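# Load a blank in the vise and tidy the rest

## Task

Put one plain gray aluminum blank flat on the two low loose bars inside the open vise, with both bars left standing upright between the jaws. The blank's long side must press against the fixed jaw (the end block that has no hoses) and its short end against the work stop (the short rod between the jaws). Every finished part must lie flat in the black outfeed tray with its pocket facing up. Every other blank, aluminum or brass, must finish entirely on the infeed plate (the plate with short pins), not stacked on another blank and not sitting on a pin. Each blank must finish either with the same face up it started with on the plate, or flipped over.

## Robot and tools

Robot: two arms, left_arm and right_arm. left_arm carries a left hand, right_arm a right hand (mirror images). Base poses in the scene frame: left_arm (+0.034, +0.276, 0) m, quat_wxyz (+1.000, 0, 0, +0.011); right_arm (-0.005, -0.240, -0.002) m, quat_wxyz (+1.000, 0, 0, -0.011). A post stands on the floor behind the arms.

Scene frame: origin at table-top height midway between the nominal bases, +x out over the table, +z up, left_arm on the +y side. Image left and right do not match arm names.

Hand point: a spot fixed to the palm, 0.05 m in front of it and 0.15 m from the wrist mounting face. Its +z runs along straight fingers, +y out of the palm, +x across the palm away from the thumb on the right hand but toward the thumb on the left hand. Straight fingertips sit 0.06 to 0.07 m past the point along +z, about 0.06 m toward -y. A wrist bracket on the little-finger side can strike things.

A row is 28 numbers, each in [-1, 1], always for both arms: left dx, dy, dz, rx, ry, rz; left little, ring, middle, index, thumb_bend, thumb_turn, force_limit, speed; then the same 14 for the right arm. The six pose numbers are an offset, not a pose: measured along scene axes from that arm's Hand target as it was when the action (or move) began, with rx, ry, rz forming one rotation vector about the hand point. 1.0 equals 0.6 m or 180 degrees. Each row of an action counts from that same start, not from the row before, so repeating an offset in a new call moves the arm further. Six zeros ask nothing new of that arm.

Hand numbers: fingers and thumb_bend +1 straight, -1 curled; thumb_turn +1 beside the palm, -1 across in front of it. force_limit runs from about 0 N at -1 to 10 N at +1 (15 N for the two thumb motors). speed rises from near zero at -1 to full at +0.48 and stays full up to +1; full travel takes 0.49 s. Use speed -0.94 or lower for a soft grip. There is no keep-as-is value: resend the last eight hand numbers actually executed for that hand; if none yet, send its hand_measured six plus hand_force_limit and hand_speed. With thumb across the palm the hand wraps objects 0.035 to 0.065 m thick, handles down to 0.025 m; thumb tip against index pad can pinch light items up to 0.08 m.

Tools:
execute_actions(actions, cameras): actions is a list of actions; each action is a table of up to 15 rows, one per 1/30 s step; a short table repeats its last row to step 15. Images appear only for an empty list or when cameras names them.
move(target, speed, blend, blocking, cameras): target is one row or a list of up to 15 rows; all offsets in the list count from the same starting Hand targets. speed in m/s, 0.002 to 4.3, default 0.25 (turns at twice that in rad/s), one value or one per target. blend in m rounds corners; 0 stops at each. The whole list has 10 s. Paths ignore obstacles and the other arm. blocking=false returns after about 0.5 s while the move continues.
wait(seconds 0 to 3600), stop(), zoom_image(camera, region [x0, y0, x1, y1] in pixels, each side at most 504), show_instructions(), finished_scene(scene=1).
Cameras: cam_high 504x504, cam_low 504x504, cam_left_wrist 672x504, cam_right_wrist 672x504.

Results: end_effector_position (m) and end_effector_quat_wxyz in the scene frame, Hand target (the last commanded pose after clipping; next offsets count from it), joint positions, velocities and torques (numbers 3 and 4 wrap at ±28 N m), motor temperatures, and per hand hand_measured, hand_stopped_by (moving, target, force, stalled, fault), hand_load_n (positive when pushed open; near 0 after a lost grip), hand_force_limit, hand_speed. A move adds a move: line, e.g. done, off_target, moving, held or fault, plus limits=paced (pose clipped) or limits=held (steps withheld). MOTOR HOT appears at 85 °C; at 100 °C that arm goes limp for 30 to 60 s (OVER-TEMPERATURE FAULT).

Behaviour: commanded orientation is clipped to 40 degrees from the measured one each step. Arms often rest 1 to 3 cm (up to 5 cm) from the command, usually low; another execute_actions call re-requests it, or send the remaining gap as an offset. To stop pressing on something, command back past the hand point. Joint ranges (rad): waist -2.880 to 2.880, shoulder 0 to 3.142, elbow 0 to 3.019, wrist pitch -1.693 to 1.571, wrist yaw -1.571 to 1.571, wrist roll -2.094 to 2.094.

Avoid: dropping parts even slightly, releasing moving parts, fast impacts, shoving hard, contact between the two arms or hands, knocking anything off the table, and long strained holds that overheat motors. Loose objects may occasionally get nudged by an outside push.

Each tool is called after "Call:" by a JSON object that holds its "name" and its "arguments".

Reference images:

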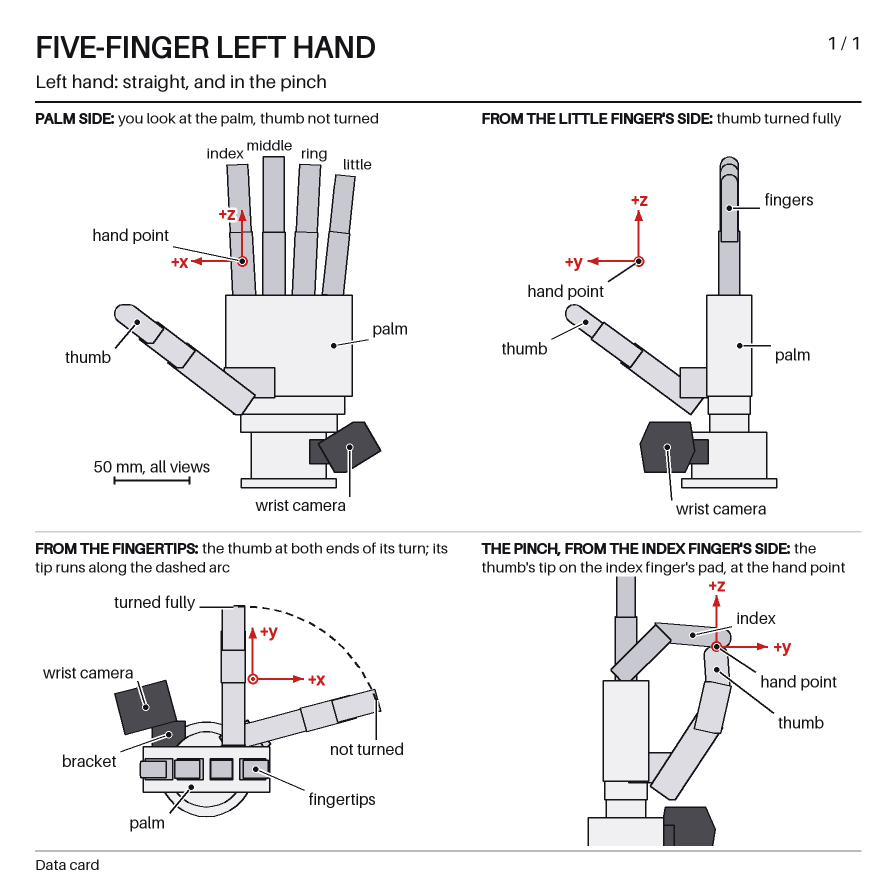

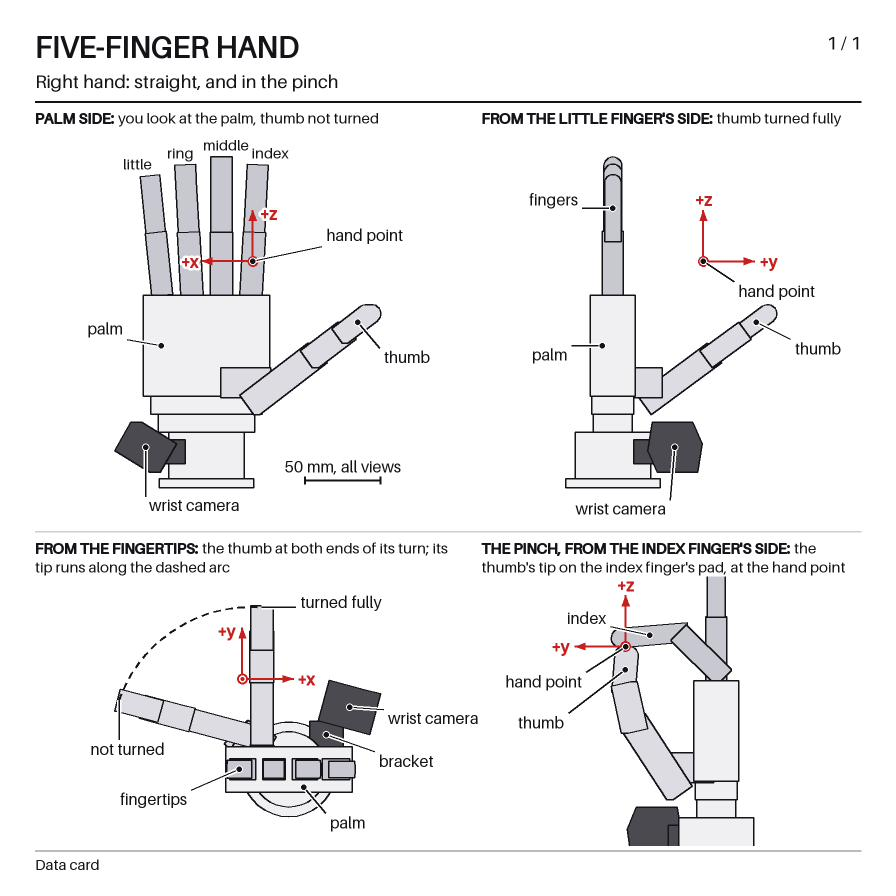

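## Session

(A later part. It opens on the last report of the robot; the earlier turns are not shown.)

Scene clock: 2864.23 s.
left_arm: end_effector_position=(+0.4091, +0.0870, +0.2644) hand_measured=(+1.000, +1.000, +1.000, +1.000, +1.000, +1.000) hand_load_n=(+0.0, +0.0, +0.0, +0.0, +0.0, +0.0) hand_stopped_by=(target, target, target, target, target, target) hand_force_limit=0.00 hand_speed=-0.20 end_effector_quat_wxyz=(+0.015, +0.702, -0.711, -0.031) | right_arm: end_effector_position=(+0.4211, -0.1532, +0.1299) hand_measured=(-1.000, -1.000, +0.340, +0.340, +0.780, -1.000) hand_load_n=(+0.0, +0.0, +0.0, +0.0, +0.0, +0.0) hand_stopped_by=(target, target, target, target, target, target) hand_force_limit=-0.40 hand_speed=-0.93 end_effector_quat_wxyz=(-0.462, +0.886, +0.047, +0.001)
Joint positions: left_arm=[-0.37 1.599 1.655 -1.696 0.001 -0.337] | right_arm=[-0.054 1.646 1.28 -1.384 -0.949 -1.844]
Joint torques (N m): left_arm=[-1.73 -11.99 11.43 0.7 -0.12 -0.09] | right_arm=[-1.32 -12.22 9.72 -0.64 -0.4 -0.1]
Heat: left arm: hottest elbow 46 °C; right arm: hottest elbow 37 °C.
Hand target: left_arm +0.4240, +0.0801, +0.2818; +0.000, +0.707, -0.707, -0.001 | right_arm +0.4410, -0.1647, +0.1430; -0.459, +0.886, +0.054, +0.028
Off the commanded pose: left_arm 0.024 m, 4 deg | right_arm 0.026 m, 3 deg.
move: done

Call:
{"name": "move", "arguments": {"target": [0,0,0,0,0,0,1,1,1,1,1,1,0,-0.2,0.0,0.0,-0.025,0,0,0,-1,-1,0.34,0.34,0.76,-1,-0.4,-0.93], "speed": 0.02, "cameras": ["cam_left_wrist","cam_low","cam_right_wrist"]}}

Call:
{"name": "zoom_image", "arguments": {"camera": "cam_left_wrist", "region": [365, 245, 425, 305]}}

Call:
{"name": "zoom_image", "arguments": {"camera": "cam_low", "region": [250, 180, 330, 260]}}

Call:
{"name": "zoom_image", "arguments": {"camera": "cam_right_wrist", "region": [300, 140, 500, 340]}}

Scene clock: 2874.80 s.
left_arm: end_effector_position=(+0.4091, +0.0870, +0.2644) hand_measured=(+1.000, +1.000, +1.000, +1.000, +1.000, +1.000) hand_load_n=(+0.0, +0.0, +0.0, +0.0, +0.0, +0.0) hand_stopped_by=(target, target, target, target, target, target) hand_force_limit=0.00 hand_speed=-0.20 end_effector_quat_wxyz=(+0.015, +0.702, -0.711, -0.031) | right_arm: end_effector_position=(+0.4254, -0.1538, +0.1225) hand_measured=(-1.000, -1.000, +0.340, +0.340, +0.760, -1.000) hand_load_n=(+0.0, +0.5, +0.0, +0.0, +0.0, +0.0) hand_stopped_by=(target, target, target, target, target, target) hand_force_limit=-0.40 hand_speed=-0.93 end_effector_quat_wxyz=(-0.461, +0.886, +0.048, +0.003)
Joint positions: left_arm=[-0.37 1.599 1.655 -1.696 0.001 -0.337] | right_arm=[-0.054 1.661 1.28 -1.365 -0.947 -1.846]
Joint torques (N m): left_arm=[-1.79 -11.93 11.43 0.68 -0.11 -0.09] | right_arm=[-1.67 -12.16 7.83 0.24 -0.4 -0.05]
Heat: left arm: hottest elbow 46 °C; right arm: hottest elbow 38 °C.
Hand target: left_arm +0.4240, +0.0801, +0.2818; +0.000, +0.707, -0.707, -0.001 | right_arm +0.4410, -0.1647, +0.1280; -0.459, +0.886, +0.054, +0.028
Off the commanded pose: left_arm 0.024 m, 4 deg | right_arm 0.020 m, 3 deg.
move: off_target (right_arm)
Images, in order (width x height): cam_low 504x504, cam_left_wrist 672x504, cam_right_wrist 672x504.

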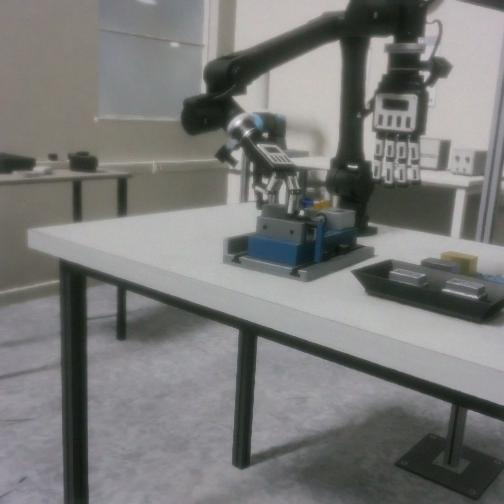

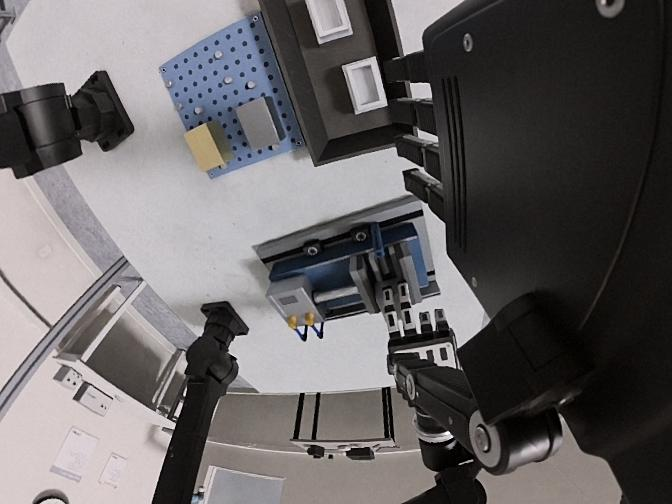

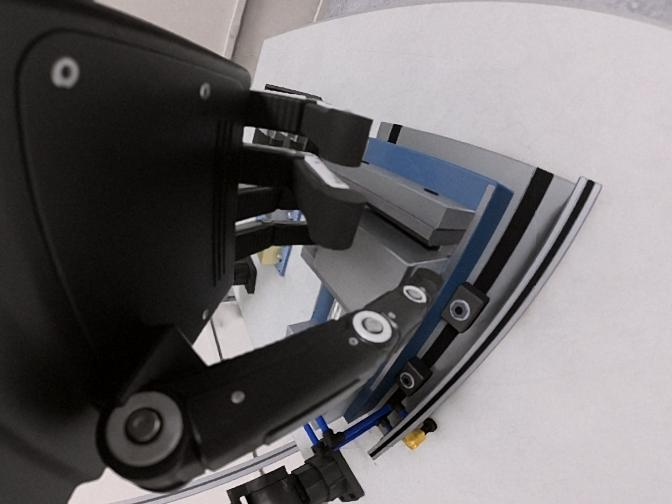

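Scaled by 8.400 from the camera's image (finer frame: 960x720).

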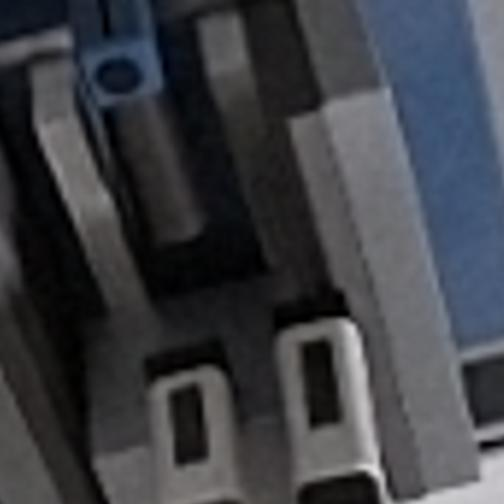

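Scaled by 6.300 from the camera's image (finer frame: 720x720).

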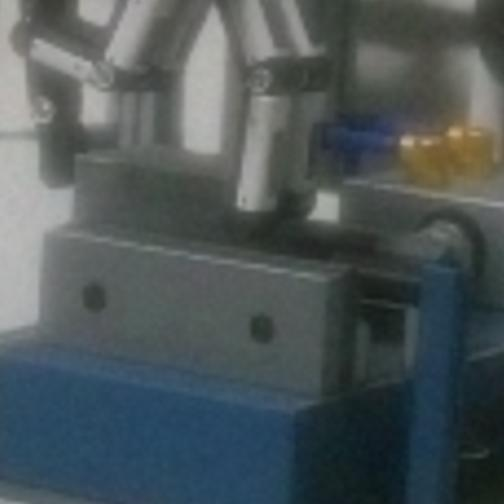

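Scaled by 2.520 from the camera's image (finer frame: 960x720).

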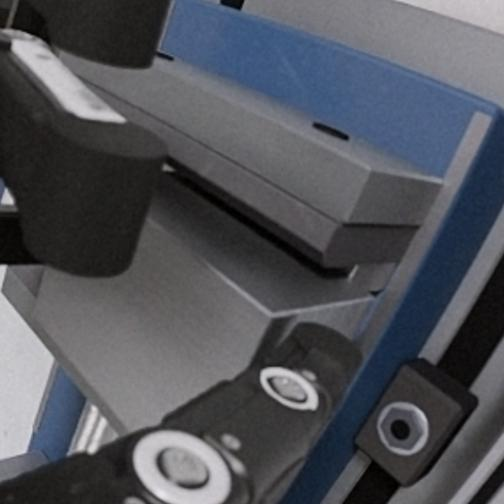

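Call:
{"name": "move", "arguments": {"target": [0,0,0,0,0,0,1,1,1,1,1,1,0,-0.2,-0.0235,0.0,0.0,0,0,0,-1,-1,0.34,0.34,0.76,-1,-0.4,-0.93], "speed": 0.02, "cameras": []}}

Scene clock: 2881.47 s.
left_arm: end_effector_position=(+0.4091, +0.0870, +0.2644) hand_measured=(+1.000, +1.000, +1.000, +1.000, +1.000, +1.000) hand_load_n=(+0.0, +0.0, +0.0, +0.0, +0.0, +0.0) hand_stopped_by=(target, target, target, target, target, target) hand_force_limit=0.00 hand_speed=-0.20 end_effector_quat_wxyz=(+0.015, +0.702, -0.711, -0.031) | right_arm: end_effector_position=(+0.4172, -0.1545, +0.1187) hand_measured=(-1.000, -1.000, +0.340, +0.340, +0.760, -1.000) hand_load_n=(+0.0, +0.0, +0.0, +0.0, +0.0, +0.0) hand_stopped_by=(target, target, target, target, target, target) hand_force_limit=-0.40 hand_speed=-0.93 end_effector_quat_wxyz=(-0.462, +0.886, +0.047, +0.000)
Joint positions: left_arm=[-0.37 1.599 1.655 -1.696 0.001 -0.337] | right_arm=[-0.057 1.65 1.254 -1.361 -0.947 -1.85]
Joint torques (N m): left_arm=[-1.73 -11.93 11.43 0.66 -0.12 -0.1] | right_arm=[-1.03 -13.57 6.61 0.32 -0.42 -0.04]
Heat: left arm: hottest elbow 46 °C; right arm: hottest elbow 38 °C.
Hand target: left_arm +0.4240, +0.0801, +0.2818; +0.000, +0.707, -0.707, -0.001 | right_arm +0.4269, -0.1647, +0.1280; -0.459, +0.886, +0.054, +0.028
Off the commanded pose: left_arm 0.024 m, 4 deg | right_arm 0.017 m, 3 deg.
move: off_target (right_arm)

Call:
{"name": "move", "arguments": {"target": [0,0,0,0,0,0,1,1,1,1,1,1,0,-0.2,0.0,0.0,-0.0067,0,0,0,-1,-1,0.34,0.34,0.76,-1,-0.4,-0.93], "speed": 0.02, "cameras": []}}

Call:
{"name": "move", "arguments": {"target": [0,0,0,0,0,0,1,1,1,1,1,1,0,-0.2,0,0,0,0,0,0,-1,-1,0.27,0.27,0.76,-1,-0.5,-0.93], "speed": 0.02, "cameras": ["cam_left_wrist","cam_low","cam_right_wrist"]}}

Call:
{"name": "zoom_image", "arguments": {"camera": "cam_left_wrist", "region": [365, 245, 425, 305]}}

Call:
{"name": "zoom_image", "arguments": {"camera": "cam_low", "region": [250, 180, 330, 260]}}

Scene clock: 2889.03 s.
left_arm: end_effector_position=(+0.4091, +0.0870, +0.2644) hand_measured=(+1.000, +1.000, +1.000, +1.000, +1.000, +1.000) hand_load_n=(+0.0, +0.0, +0.0, +0.0, +0.0, +0.0) hand_stopped_by=(target, target, target, target, target, target) hand_force_limit=0.00 hand_speed=-0.20 end_effector_quat_wxyz=(+0.015, +0.702, -0.711, -0.031) | right_arm: end_effector_position=(+0.4168, -0.1544, +0.1158) hand_measured=(-1.000, -1.000, +0.340, +0.340, +0.760, -1.000) hand_load_n=(+0.5, +0.0, +0.0, +0.0, +0.0, +0.0) hand_stopped_by=(target, target, target, target, target, target) hand_force_limit=-0.40 hand_speed=-0.93 end_effector_quat_wxyz=(-0.461, +0.886, +0.047, +0.001)
Joint positions: left_arm=[-0.37 1.599 1.655 -1.696 0.001 -0.337] | right_arm=[-0.057 1.65 1.247 -1.35 -0.947 -1.85]
Joint torques (N m): left_arm=[-1.73 -11.93 11.44 0.7 -0.12 -0.1] | right_arm=[-1.14 -13.63 6.52 0.28 -0.4 -0.09]
Heat: left arm: hottest elbow 46 °C; right arm: hottest elbow 37 °C.
Hand target: left_arm +0.4240, +0.0801, +0.2818; +0.000, +0.707, -0.707, -0.001 | right_arm +0.4269, -0.1647, +0.1239; -0.459, +0.886, +0.054, +0.028
Off the commanded pose: left_arm 0.024 m, 4 deg | right_arm 0.017 m, 3 deg.
move: off_target (right_arm)

Scene clock: 2889.97 s.
left_arm: end_effector_position=(+0.4091, +0.0870, +0.2644) hand_measured=(+1.000, +1.000, +1.000, +1.000, +1.000, +1.000) hand_load_n=(+0.0, +0.0, +0.0, +0.0, -0.5, +0.0) hand_stopped_by=(target, target, target, target, target, target) hand_force_limit=0.00 hand_speed=-0.20 end_effector_quat_wxyz=(+0.015, +0.702, -0.711, -0.031) | right_arm: end_effector_position=(+0.4168, -0.1544, +0.1158) hand_measured=(-1.000, -1.000, +0.270, +0.270, +0.760, -1.000) hand_load_n=(+0.0, +0.0, +0.0, +0.5, +0.0, +0.0) hand_stopped_by=(target, target, target, target, target, target) hand_force_limit=-0.50 hand_speed=-0.93 end_effector_quat_wxyz=(-0.461, +0.886, +0.047, +0.001)
Joint positions: left_arm=[-0.37 1.599 1.655 -1.696 0.001 -0.337] | right_arm=[-0.057 1.65 1.247 -1.35 -0.947 -1.85]
Joint torques (N m): left_arm=[-1.79 -12.1 11.44 0.66 -0.12 -0.1] | right_arm=[-1.08 -13.57 6.58 0.23 -0.4 -0.11]
Heat: left arm: hottest elbow 46 °C; right arm: hottest elbow 37 °C.
Hand target: left_arm +0.4240, +0.0801, +0.2818; +0.000, +0.707, -0.707, -0.001 | right_arm +0.4269, -0.1647, +0.1239; -0.459, +0.886, +0.054, +0.028
Off the commanded pose: left_arm 0.024 m, 4 deg | right_arm 0.017 m, 3 deg.
move: done
Images, in order (width x height): cam_low 504x504, cam_left_wrist 672x504, cam_right_wrist 672x504.

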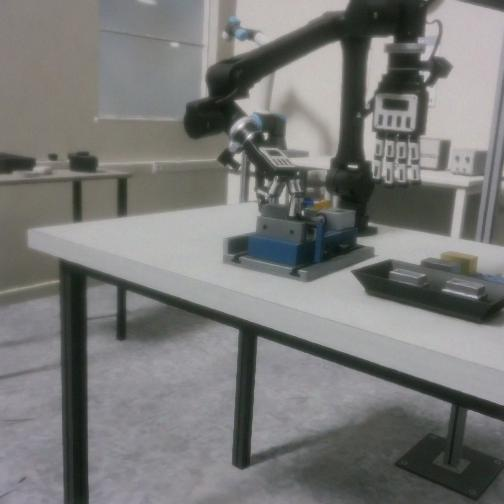

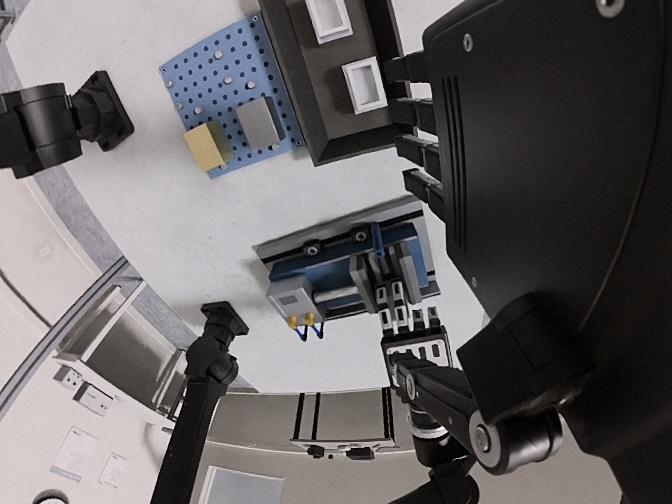

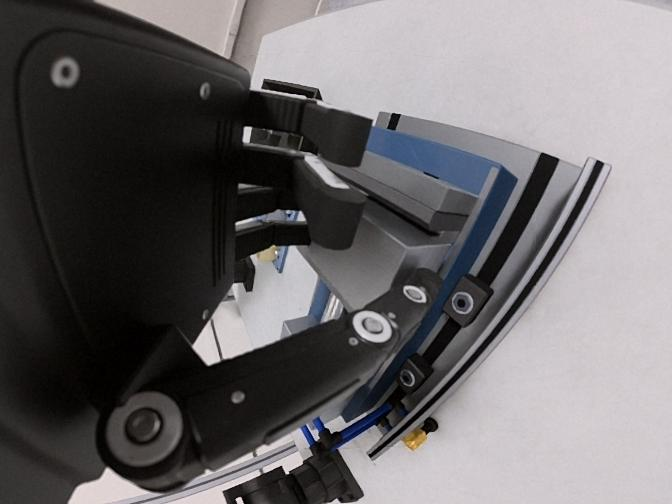

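Scaled by 8.400 from the camera's image (finer frame: 960x720).

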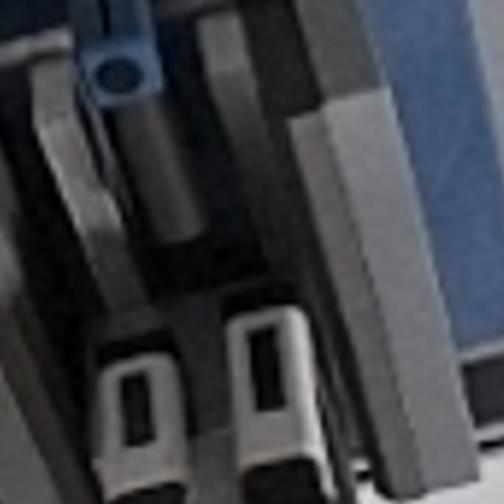

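Scaled by 6.300 from the camera's image (finer frame: 720x720).

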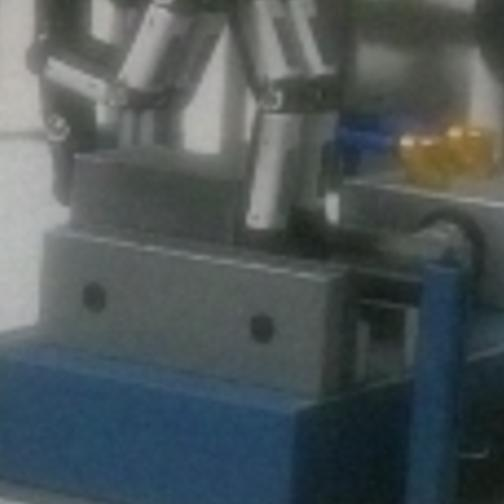

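Close the thumb.

Call:
{"name": "move", "arguments": {"target": [0,0,0,0,0,0,1,1,1,1,1,1,0,-0.2,0,0,0,0,0,0,-1,-1,0.27,0.27,0.35,-1,-0.4,-0.94], "speed": 0.02, "cameras": []}}

Call:
{"name": "move", "arguments": {"target": [0,0,0,0,0,0,1,1,1,1,1,1,0,-0.2,0,0,0,0,0,0,-1,-1,0.1,0.1,0.34,-1,0.0,-0.94], "speed": 0.02, "cameras": ["cam_left_wrist","cam_low","cam_right_wrist"]}}

Call:
{"name": "zoom_image", "arguments": {"camera": "cam_left_wrist", "region": [365, 245, 425, 305]}}

Call:
{"name": "zoom_image", "arguments": {"camera": "cam_right_wrist", "region": [300, 140, 500, 340]}}

Scene clock: 2896.90 s.
left_arm: end_effector_position=(+0.4091, +0.0870, +0.2644) hand_measured=(+1.000, +1.000, +1.000, +1.000, +1.000, +1.000) hand_load_n=(+0.0, +0.0, +0.0, +0.0, +0.0, +0.0) hand_stopped_by=(target, target, target, target, target, target) hand_force_limit=0.00 hand_speed=-0.20 end_effector_quat_wxyz=(+0.015, +0.702, -0.711, -0.031) | right_arm: end_effector_position=(+0.4169, -0.1551, +0.1158) hand_measured=(-1.000, -1.000, +0.270, +0.270, +0.632, -1.000) hand_load_n=(+0.0, +0.0, +2.5, +2.0, +4.5, +0.0) hand_stopped_by=(target, target, target, target, force, target) hand_force_limit=-0.40 hand_speed=-0.94 end_effector_quat_wxyz=(-0.461, +0.886, +0.047, +0.001)
Joint positions: left_arm=[-0.37 1.599 1.655 -1.696 0.001 -0.337] | right_arm=[-0.059 1.65 1.247 -1.35 -0.947 -1.85]
Joint torques (N m): left_arm=[-1.67 -11.93 11.41 0.69 -0.11 -0.11] | right_arm=[-1.26 -13.39 6.58 0.39 -0.39 -0.07]
Heat: left arm: hottest elbow 46 °C; right arm: hottest elbow 37 °C.
Hand target: left_arm +0.4240, +0.0801, +0.2818; +0.000, +0.707, -0.707, -0.001 | right_arm +0.4269, -0.1647, +0.1239; -0.459, +0.886, +0.054, +0.028
Off the commanded pose: left_arm 0.024 m, 4 deg | right_arm 0.016 m, 3 deg.
move: done

Scene clock: 2897.70 s.
left_arm: end_effector_position=(+0.4091, +0.0870, +0.2644) hand_measured=(+1.000, +1.000, +1.000, +1.000, +1.000, +1.000) hand_load_n=(+0.0, +0.0, +0.0, +0.0, +0.0, +0.0) hand_stopped_by=(target, target, target, target, target, target) hand_force_limit=0.00 hand_speed=-0.20 end_effector_quat_wxyz=(+0.015, +0.702, -0.711, -0.031) | right_arm: end_effector_position=(+0.4169, -0.1551, +0.1158) hand_measured=(-1.000, -1.000, +0.250, +0.244, +0.624, -1.000) hand_load_n=(+0.0, +0.5, +5.0, +5.0, +7.5, +0.0) hand_stopped_by=(target, target, force, force, force, target) hand_force_limit=0.00 hand_speed=-0.94 end_effector_quat_wxyz=(-0.461, +0.886, +0.047, +0.001)
Joint positions: left_arm=[-0.37 1.599 1.655 -1.696 0.001 -0.337] | right_arm=[-0.059 1.65 1.247 -1.35 -0.947 -1.85]
Joint torques (N m): left_arm=[-1.79 -12.04 11.47 0.72 -0.11 -0.09] | right_arm=[-0.97 -13.33 6.61 0.32 -0.41 -0.08]
Heat: left arm: hottest elbow 46 °C; right arm: hottest elbow 37 °C.
Hand target: left_arm +0.4240, +0.0801, +0.2818; +0.000, +0.707, -0.707, -0.001 | right_arm +0.4269, -0.1647, +0.1239; -0.459, +0.886, +0.054, +0.028
Off the commanded pose: left_arm 0.024 m, 4 deg | right_arm 0.016 m, 3 deg.
move: done
Images, in order (width x height): cam_low 504x504, cam_left_wrist 672x504, cam_right_wrist 672x504.

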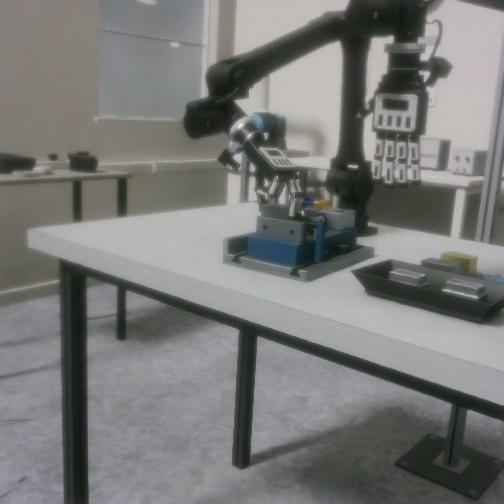

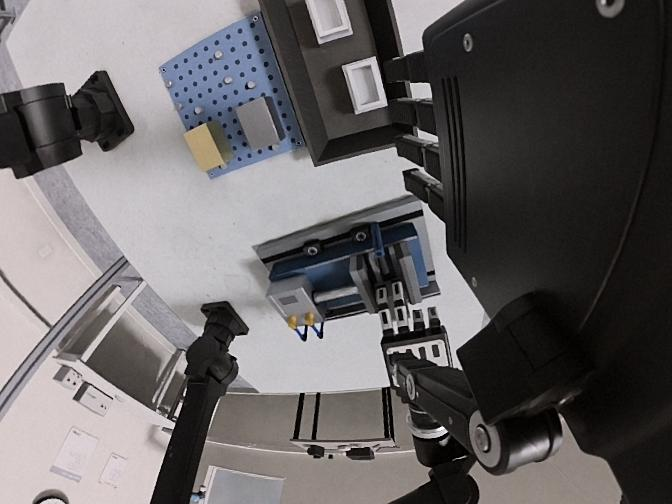

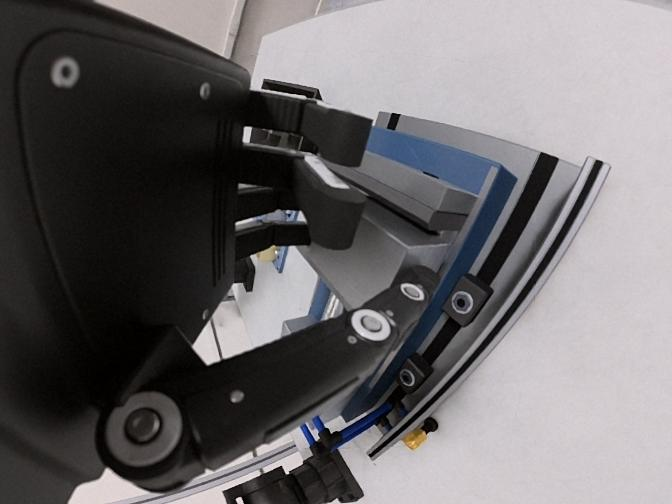

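Scaled by 8.400 from the camera's image (finer frame: 960x720).

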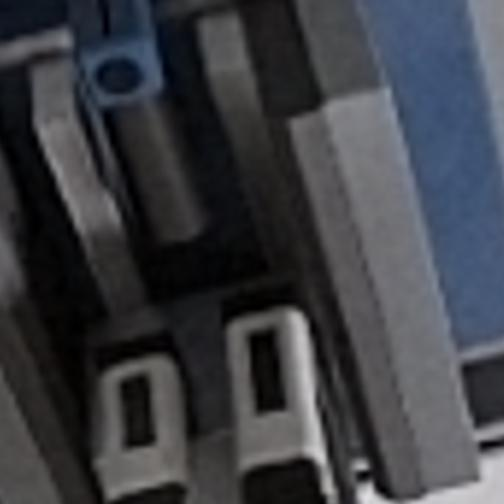

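Scaled by 2.520 from the camera's image (finer frame: 960x720).

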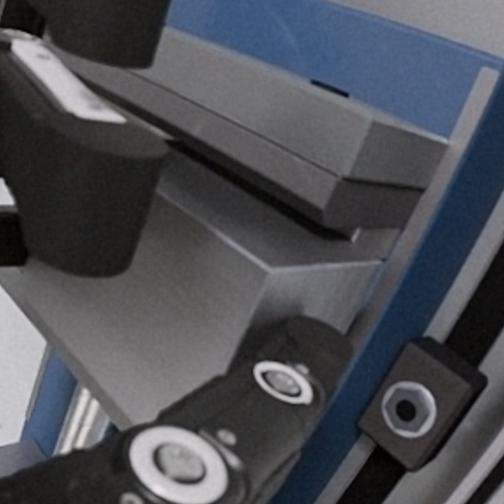

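Call:
{"name": "move", "arguments": {"target": [0,0,0,0,0,0,1,1,1,1,1,1,0,-0.2,0.01,0,0.025,0,0,0,-1,-1,0.1,0.1,0.34,-1,0.0,-0.94], "speed": 0.02, "cameras": ["cam_left_wrist","cam_low","cam_right_wrist"]}}

Call:
{"name": "zoom_image", "arguments": {"camera": "cam_low", "region": [250, 180, 330, 260]}}

Scene clock: 2906.80 s.
left_arm: end_effector_position=(+0.4091, +0.0870, +0.2644) hand_measured=(+1.000, +1.000, +1.000, +1.000, +1.000, +1.000) hand_load_n=(+0.0, +0.0, +0.0, +0.0, -0.5, +0.0) hand_stopped_by=(target, target, target, target, target, target) hand_force_limit=0.00 hand_speed=-0.20 end_effector_quat_wxyz=(+0.015, +0.702, -0.711, -0.031) | right_arm: end_effector_position=(+0.4166, -0.1554, +0.1162) hand_measured=(-1.000, -1.000, +0.250, +0.244, +0.624, -1.000) hand_load_n=(+0.0, +0.0, +5.0, +5.0, +8.0, +0.0) hand_stopped_by=(target, target, force, force, force, target) hand_force_limit=0.00 hand_speed=-0.94 end_effector_quat_wxyz=(-0.461, +0.886, +0.050, +0.001)
Joint positions: left_arm=[-0.37 1.599 1.655 -1.696 0.001 -0.337] | right_arm=[-0.059 1.65 1.248 -1.356 -0.946 -1.86]
Joint torques (N m): left_arm=[-1.73 -11.99 11.44 0.68 -0.11 -0.1] | right_arm=[-1.03 -13.16 9.65 -0.73 -0.43 -0.05]
Heat: left arm: hottest elbow 46 °C; right arm: hottest elbow 37 °C.
Hand target: left_arm +0.4240, +0.0801, +0.2818; +0.000, +0.707, -0.707, -0.001 | right_arm +0.4329, -0.1647, +0.1389; -0.459, +0.886, +0.054, +0.028
Off the commanded pose: left_arm 0.024 m, 4 deg | right_arm 0.029 m, 3 deg.
move: off_target (right_arm)
Images, in order (width x height): cam_low 504x504, cam_left_wrist 672x504, cam_right_wrist 672x504.

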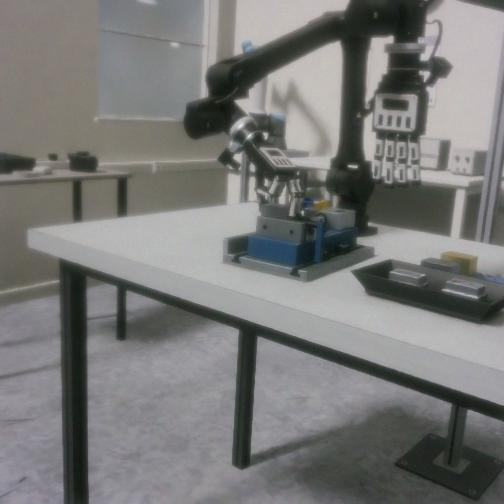

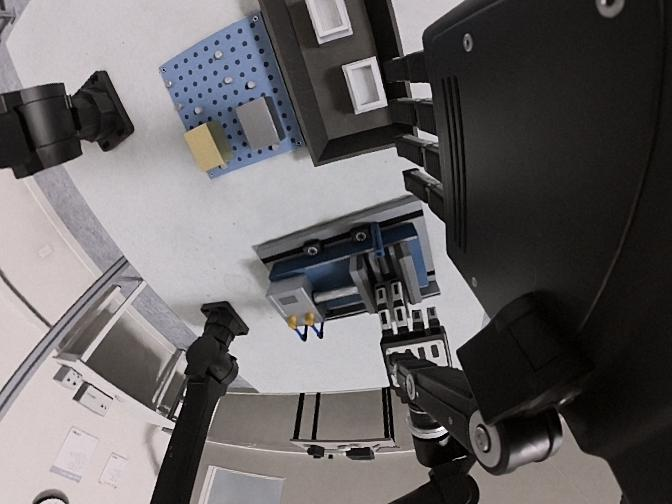

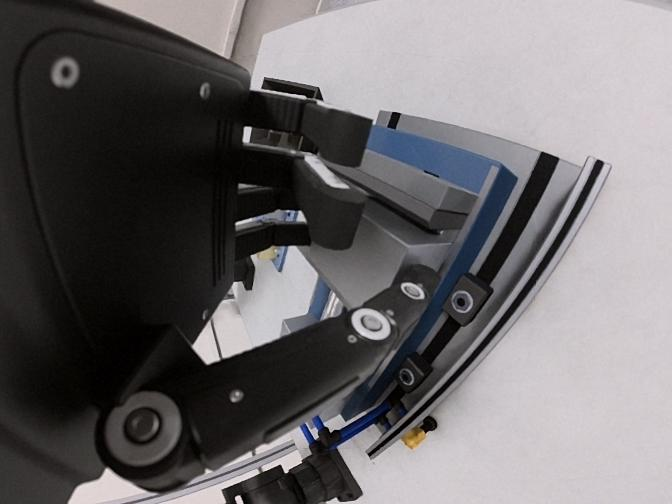

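Scaled by 6.300 from the camera's image (finer frame: 720x720).

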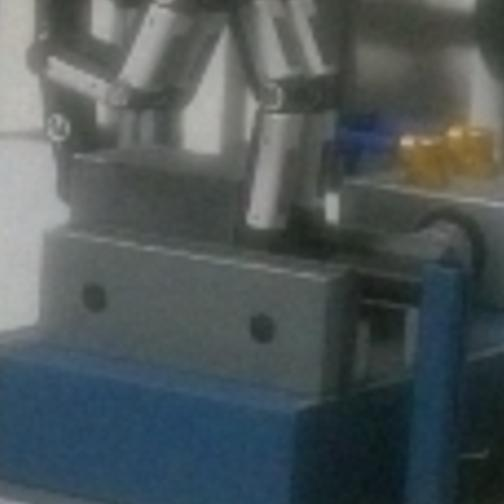

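Call:
{"name": "move", "arguments": {"target": [0,0,0,0,0,0,1,1,1,1,1,1,0,-0.2,0.0,0,0.01,0,0,0,-1,-1,0.1,0.1,0.34,-1,0.0,-0.94], "speed": 0.02, "cameras": ["cam_low","cam_right_wrist"]}}

Call:
{"name": "zoom_image", "arguments": {"camera": "cam_low", "region": [250, 180, 330, 260]}}

Scene clock: 2910.83 s.
left_arm: end_effector_position=(+0.4091, +0.0870, +0.2644) hand_measured=(+1.000, +1.000, +1.000, +1.000, +1.000, +1.000) hand_load_n=(+0.0, +0.0, +0.0, +0.0, +0.0, +0.0) hand_stopped_by=(target, target, target, target, target, target) hand_force_limit=0.00 hand_speed=-0.20 end_effector_quat_wxyz=(+0.015, +0.702, -0.711, -0.031) | right_arm: end_effector_position=(+0.4138, -0.1559, +0.1170) hand_measured=(-1.000, -1.000, +0.250, +0.244, +0.624, -1.000) hand_load_n=(+0.0, +0.0, +4.5, +4.5, +8.5, +0.0) hand_stopped_by=(target, target, force, force, force, target) hand_force_limit=0.00 hand_speed=-0.94 end_effector_quat_wxyz=(-0.460, +0.887, +0.047, -0.004)
Joint positions: left_arm=[-0.37 1.599 1.655 -1.696 0.001 -0.337] | right_arm=[-0.059 1.65 1.25 -1.37 -0.941 -1.86]
Joint torques (N m): left_arm=[-1.61 -11.93 11.45 0.69 -0.11 -0.1] | right_arm=[-0.91 -14.39 10.21 -0.84 -0.6 -0.03]
Heat: left arm: hottest elbow 46 °C; right arm: hottest elbow 37 °C.
Hand target: left_arm +0.4240, +0.0801, +0.2818; +0.000, +0.707, -0.707, -0.001 | right_arm +0.4329, -0.1647, +0.1449; -0.459, +0.886, +0.054, +0.028
Off the commanded pose: left_arm 0.024 m, 4 deg | right_arm 0.035 m, 4 deg.
move: off_target (right_arm)

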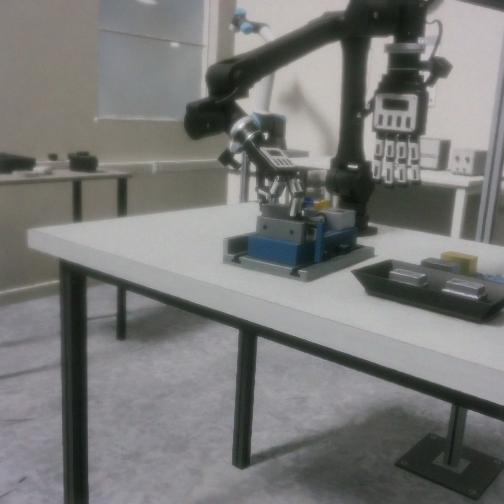

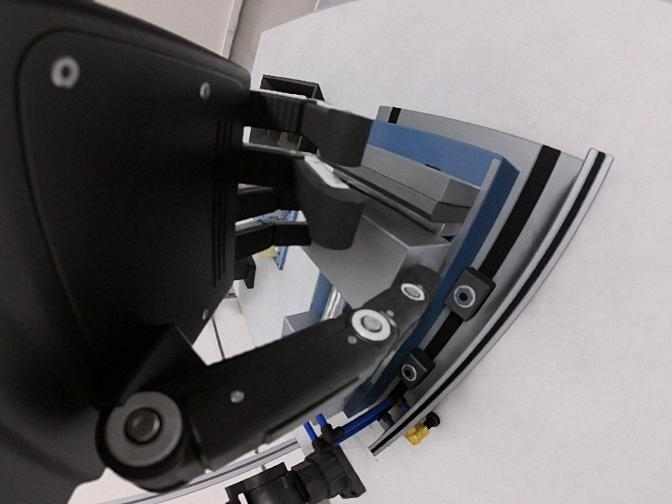

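Scaled by 6.300 from the camera's image (finer frame: 720x720).

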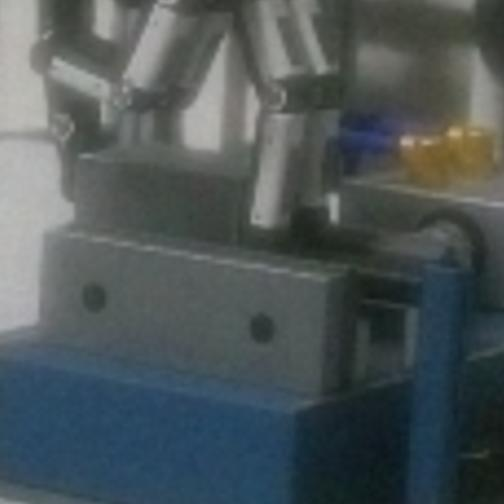

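Call:
{"name": "move", "arguments": {"target": [0,0,0,0,0,0,1,1,1,1,1,1,0,-0.2,0.015,0,0.002,0,0,0,-1,-1,0.1,0.1,0.34,-1,0.0,-0.94], "speed": 0.015, "cameras": ["cam_low","cam_right_wrist","cam_left_wrist"]}}

Call:
{"name": "zoom_image", "arguments": {"camera": "cam_low", "region": [250, 180, 330, 260]}}

Call:
{"name": "zoom_image", "arguments": {"camera": "cam_right_wrist", "region": [300, 140, 500, 340]}}

Scene clock: 2915.43 s.
left_arm: end_effector_position=(+0.4091, +0.0870, +0.2644) hand_measured=(+1.000, +1.000, +1.000, +1.000, +1.000, +1.000) hand_load_n=(+0.0, +0.0, +0.0, +0.0, +0.0, -0.5) hand_stopped_by=(target, target, target, target, target, target) hand_force_limit=0.00 hand_speed=-0.20 end_effector_quat_wxyz=(+0.015, +0.702, -0.711, -0.031) | right_arm: end_effector_position=(+0.4210, -0.1565, +0.1235) hand_measured=(-1.000, -1.000, +0.250, +0.244, +0.624, -1.000) hand_load_n=(+0.0, +0.0, +4.0, +4.5, +8.0, +0.0) hand_stopped_by=(target, target, force, force, force, target) hand_force_limit=0.00 hand_speed=-0.94 end_effector_quat_wxyz=(-0.459, +0.887, +0.047, -0.001)
Joint positions: left_arm=[-0.37 1.599 1.655 -1.696 0.001 -0.337] | right_arm=[-0.059 1.655 1.276 -1.379 -0.941 -1.852]
Joint torques (N m): left_arm=[-1.67 -12.1 11.41 0.64 -0.11 -0.09] | right_arm=[-1.08 -12.98 10.48 -0.58 -0.61 -0.01]
Heat: left arm: hottest elbow 46 °C; right arm: hottest elbow 37 °C.
Hand target: left_arm +0.4240, +0.0801, +0.2818; +0.000, +0.707, -0.707, -0.001 | right_arm +0.4419, -0.1647, +0.1461; -0.459, +0.886, +0.054, +0.028
Off the commanded pose: left_arm 0.024 m, 4 deg | right_arm 0.032 m, 3 deg.
move: off_target (right_arm)
Images, in order (width x height): cam_low 504x504, cam_left_wrist 672x504, cam_right_wrist 672x504.

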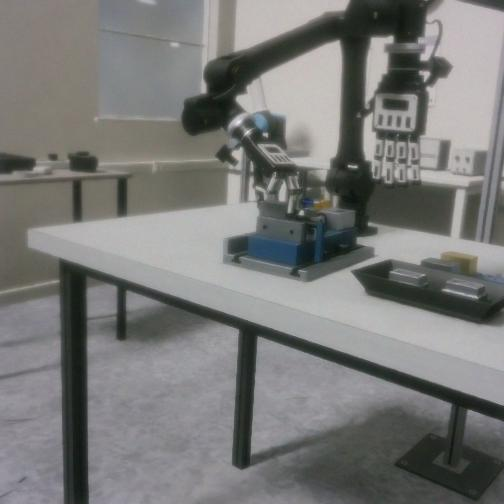

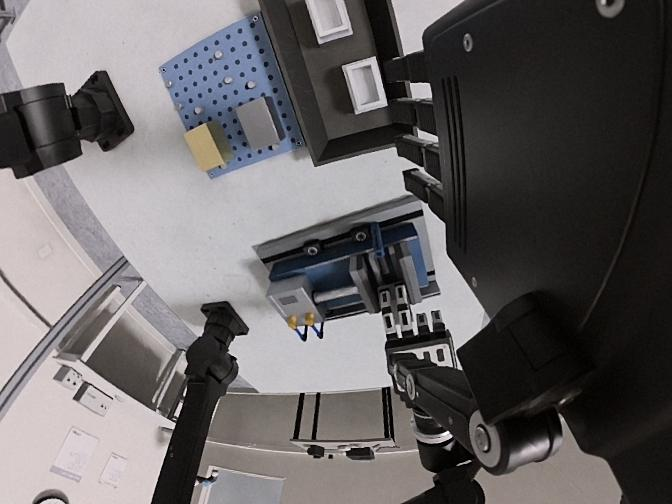

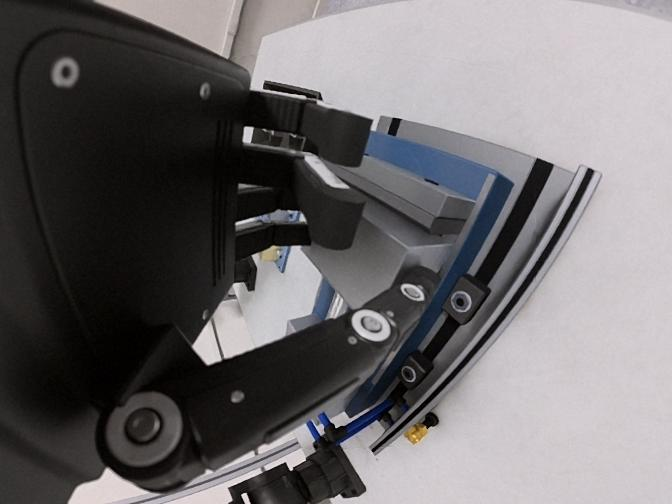

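Scaled by 6.300 from the camera's image (finer frame: 720x720).

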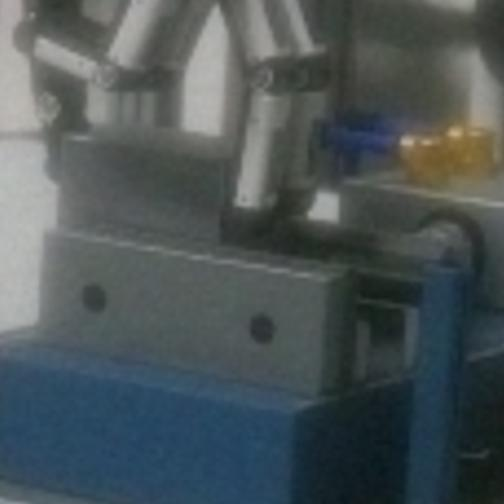

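Scaled by 2.520 from the camera's image (finer frame: 960x720).

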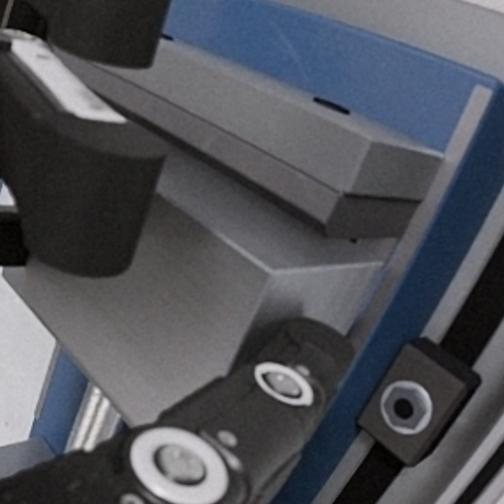

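Call:
{"name": "zoom_image", "arguments": {"camera": "cam_left_wrist", "region": [365, 245, 425, 305]}}

Call:
{"name": "zoom_image", "arguments": {"camera": "cam_right_wrist", "region": [370, 170, 470, 250]}}

Scaled by 8.400 from the camera's image (finer frame: 960x720).

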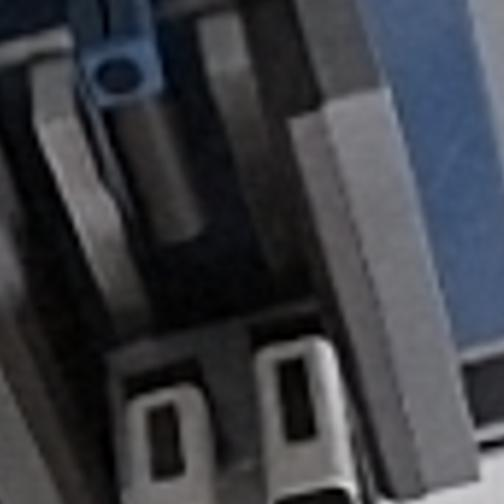

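Scaled by 5.040 from the camera's image (finer frame: 960x720).

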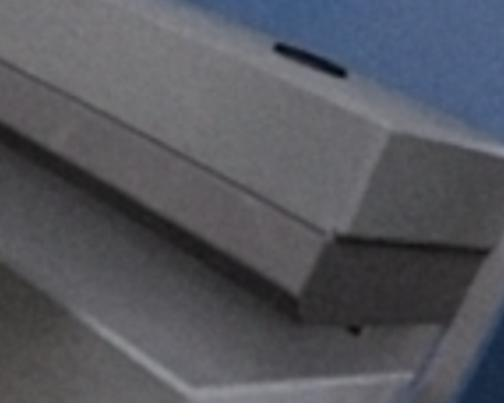

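Call:
{"name": "move", "arguments": {"target": [0,0,0,0,0,0,1,1,1,1,1,1,0,-0.2,-0.0273,0,-0.010,0,0,0,-1,-1,0.1,0.1,0.34,-1,0.0,-0.94], "speed": 0.015, "cameras": []}}

Scene clock: 2936.03 s.
left_arm: end_effector_position=(+0.4091, +0.0870, +0.2644) hand_measured=(+1.000, +1.000, +1.000, +1.000, +1.000, +1.000) hand_load_n=(+0.0, +0.0, +0.0, +0.0, +0.0, +0.0) hand_stopped_by=(target, target, target, target, target, target) hand_force_limit=0.00 hand_speed=-0.20 end_effector_quat_wxyz=(+0.015, +0.702, -0.711, -0.031) | right_arm: end_effector_position=(+0.4165, -0.1562, +0.1222) hand_measured=(-1.000, -1.000, +0.250, +0.244, +0.624, -1.000) hand_load_n=(+0.0, +0.0, +4.5, +4.5, +8.5, +0.0) hand_stopped_by=(target, target, force, force, force, target) hand_force_limit=0.00 hand_speed=-0.94 end_effector_quat_wxyz=(-0.459, +0.887, +0.050, -0.001)
Joint positions: left_arm=[-0.37 1.599 1.655 -1.696 0.001 -0.337] | right_arm=[-0.059 1.647 1.262 -1.379 -0.941 -1.863]
Joint torques (N m): left_arm=[-1.79 -11.93 11.44 0.68 -0.1 -0.09] | right_arm=[-1.32 -14.92 7.09 0.29 -0.61 -0.03]
Motor temperatures (°C): left_arm=[21 26 46 22 21 22] | right_arm=[21 27 40 23 25 22]
Heat: left arm: hottest elbow 46 °C; right arm: hottest elbow 40 °C.
Hand target: left_arm +0.4240, +0.0801, +0.2818; +0.000, +0.707, -0.707, -0.001 | right_arm +0.4255, -0.1647, +0.1401; -0.459, +0.886, +0.054, +0.028
Off the commanded pose: left_arm 0.024 m, 4 deg | right_arm 0.022 m, 3 deg.
move: off_target (right_arm)

Call:
{"name": "move", "arguments": {"target": [0,0,0,0,0,0,1,1,1,1,1,1,0,-0.2,0.0100,0,-0.014,0,0,0,-1,-1,0.1,0.1,0.34,-1,0.0,-0.94], "speed": 0.015, "cameras": ["cam_low","cam_right_wrist","cam_left_wrist"]}}

Call:
{"name": "zoom_image", "arguments": {"camera": "cam_low", "region": [250, 180, 330, 260]}}

Call:
{"name": "zoom_image", "arguments": {"camera": "cam_right_wrist", "region": [300, 140, 500, 340]}}

Call:
{"name": "zoom_image", "arguments": {"camera": "cam_left_wrist", "region": [365, 245, 425, 305]}}

Scene clock: 2942.73 s.
left_arm: end_effector_position=(+0.4091, +0.0870, +0.2644) hand_measured=(+1.000, +1.000, +1.000, +1.000, +1.000, +1.000) hand_load_n=(+0.0, +0.0, +0.0, +0.0, +0.0, +0.0) hand_stopped_by=(target, target, target, target, target, target) hand_force_limit=0.00 hand_speed=-0.20 end_effector_quat_wxyz=(+0.015, +0.702, -0.711, -0.031) | right_arm: end_effector_position=(+0.4204, -0.1564, +0.1214) hand_measured=(-1.000, -1.000, +0.250, +0.244, +0.624, -1.000) hand_load_n=(+0.0, +0.0, +4.5, +5.0, +8.0, +0.0) hand_stopped_by=(target, target, force, force, force, target) hand_force_limit=0.00 hand_speed=-0.94 end_effector_quat_wxyz=(-0.458, +0.887, +0.051, +0.005)
Joint positions: left_arm=[-0.37 1.599 1.655 -1.696 0.001 -0.337] | right_arm=[-0.059 1.647 1.262 -1.361 -0.941 -1.855]
Joint torques (N m): left_arm=[-1.73 -12.04 11.45 0.68 -0.12 -0.09] | right_arm=[-0.79 -13.16 7.38 0.29 -0.63 -0.02]
Heat: left arm: hottest elbow 46 °C; right arm: hottest elbow 38 °C.
Hand target: left_arm +0.4240, +0.0801, +0.2818; +0.000, +0.707, -0.707, -0.001 | right_arm +0.4315, -0.1647, +0.1317; -0.459, +0.886, +0.054, +0.028
Off the commanded pose: left_arm 0.024 m, 4 deg | right_arm 0.017 m, 3 deg.
move: off_target (right_arm)
Images, in order (width x height): cam_low 504x504, cam_left_wrist 672x504, cam_right_wrist 672x504.

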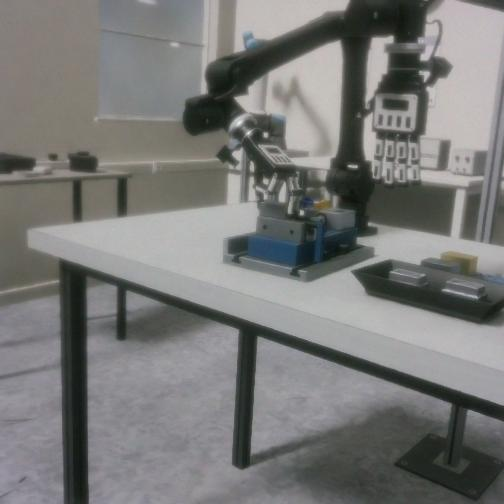

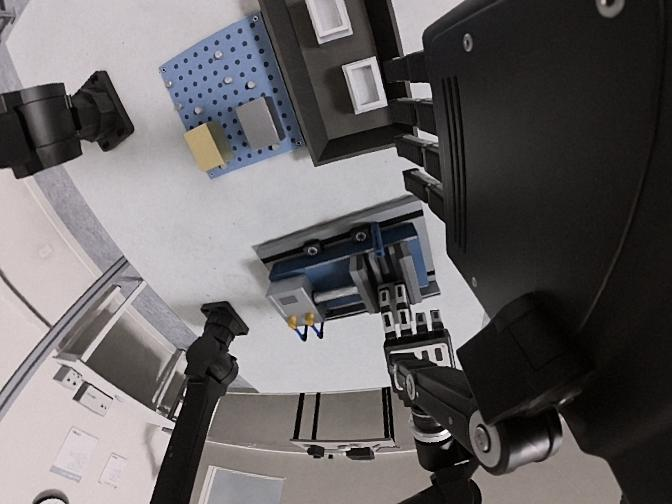

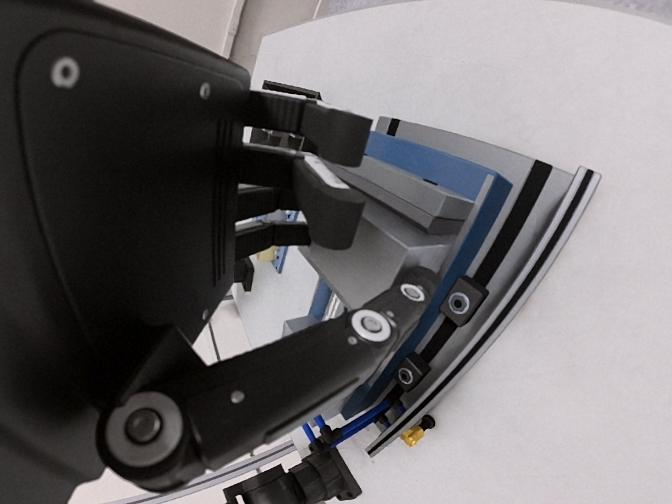

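Scaled by 6.300 from the camera's image (finer frame: 720x720).

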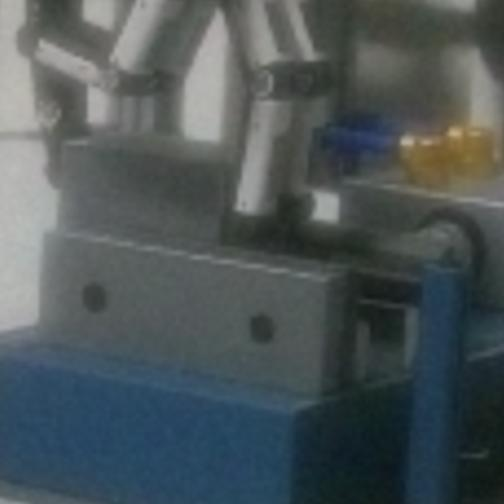

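Scaled by 2.520 from the camera's image (finer frame: 960x720).

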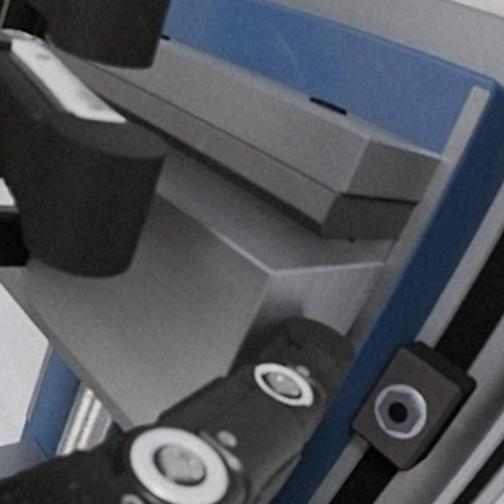

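Scaled by 8.400 from the camera's image (finer frame: 960x720).

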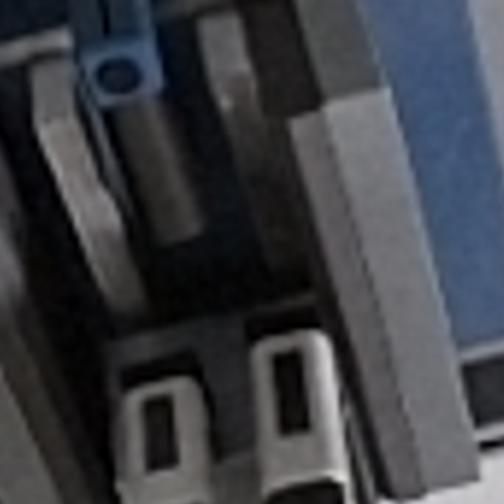

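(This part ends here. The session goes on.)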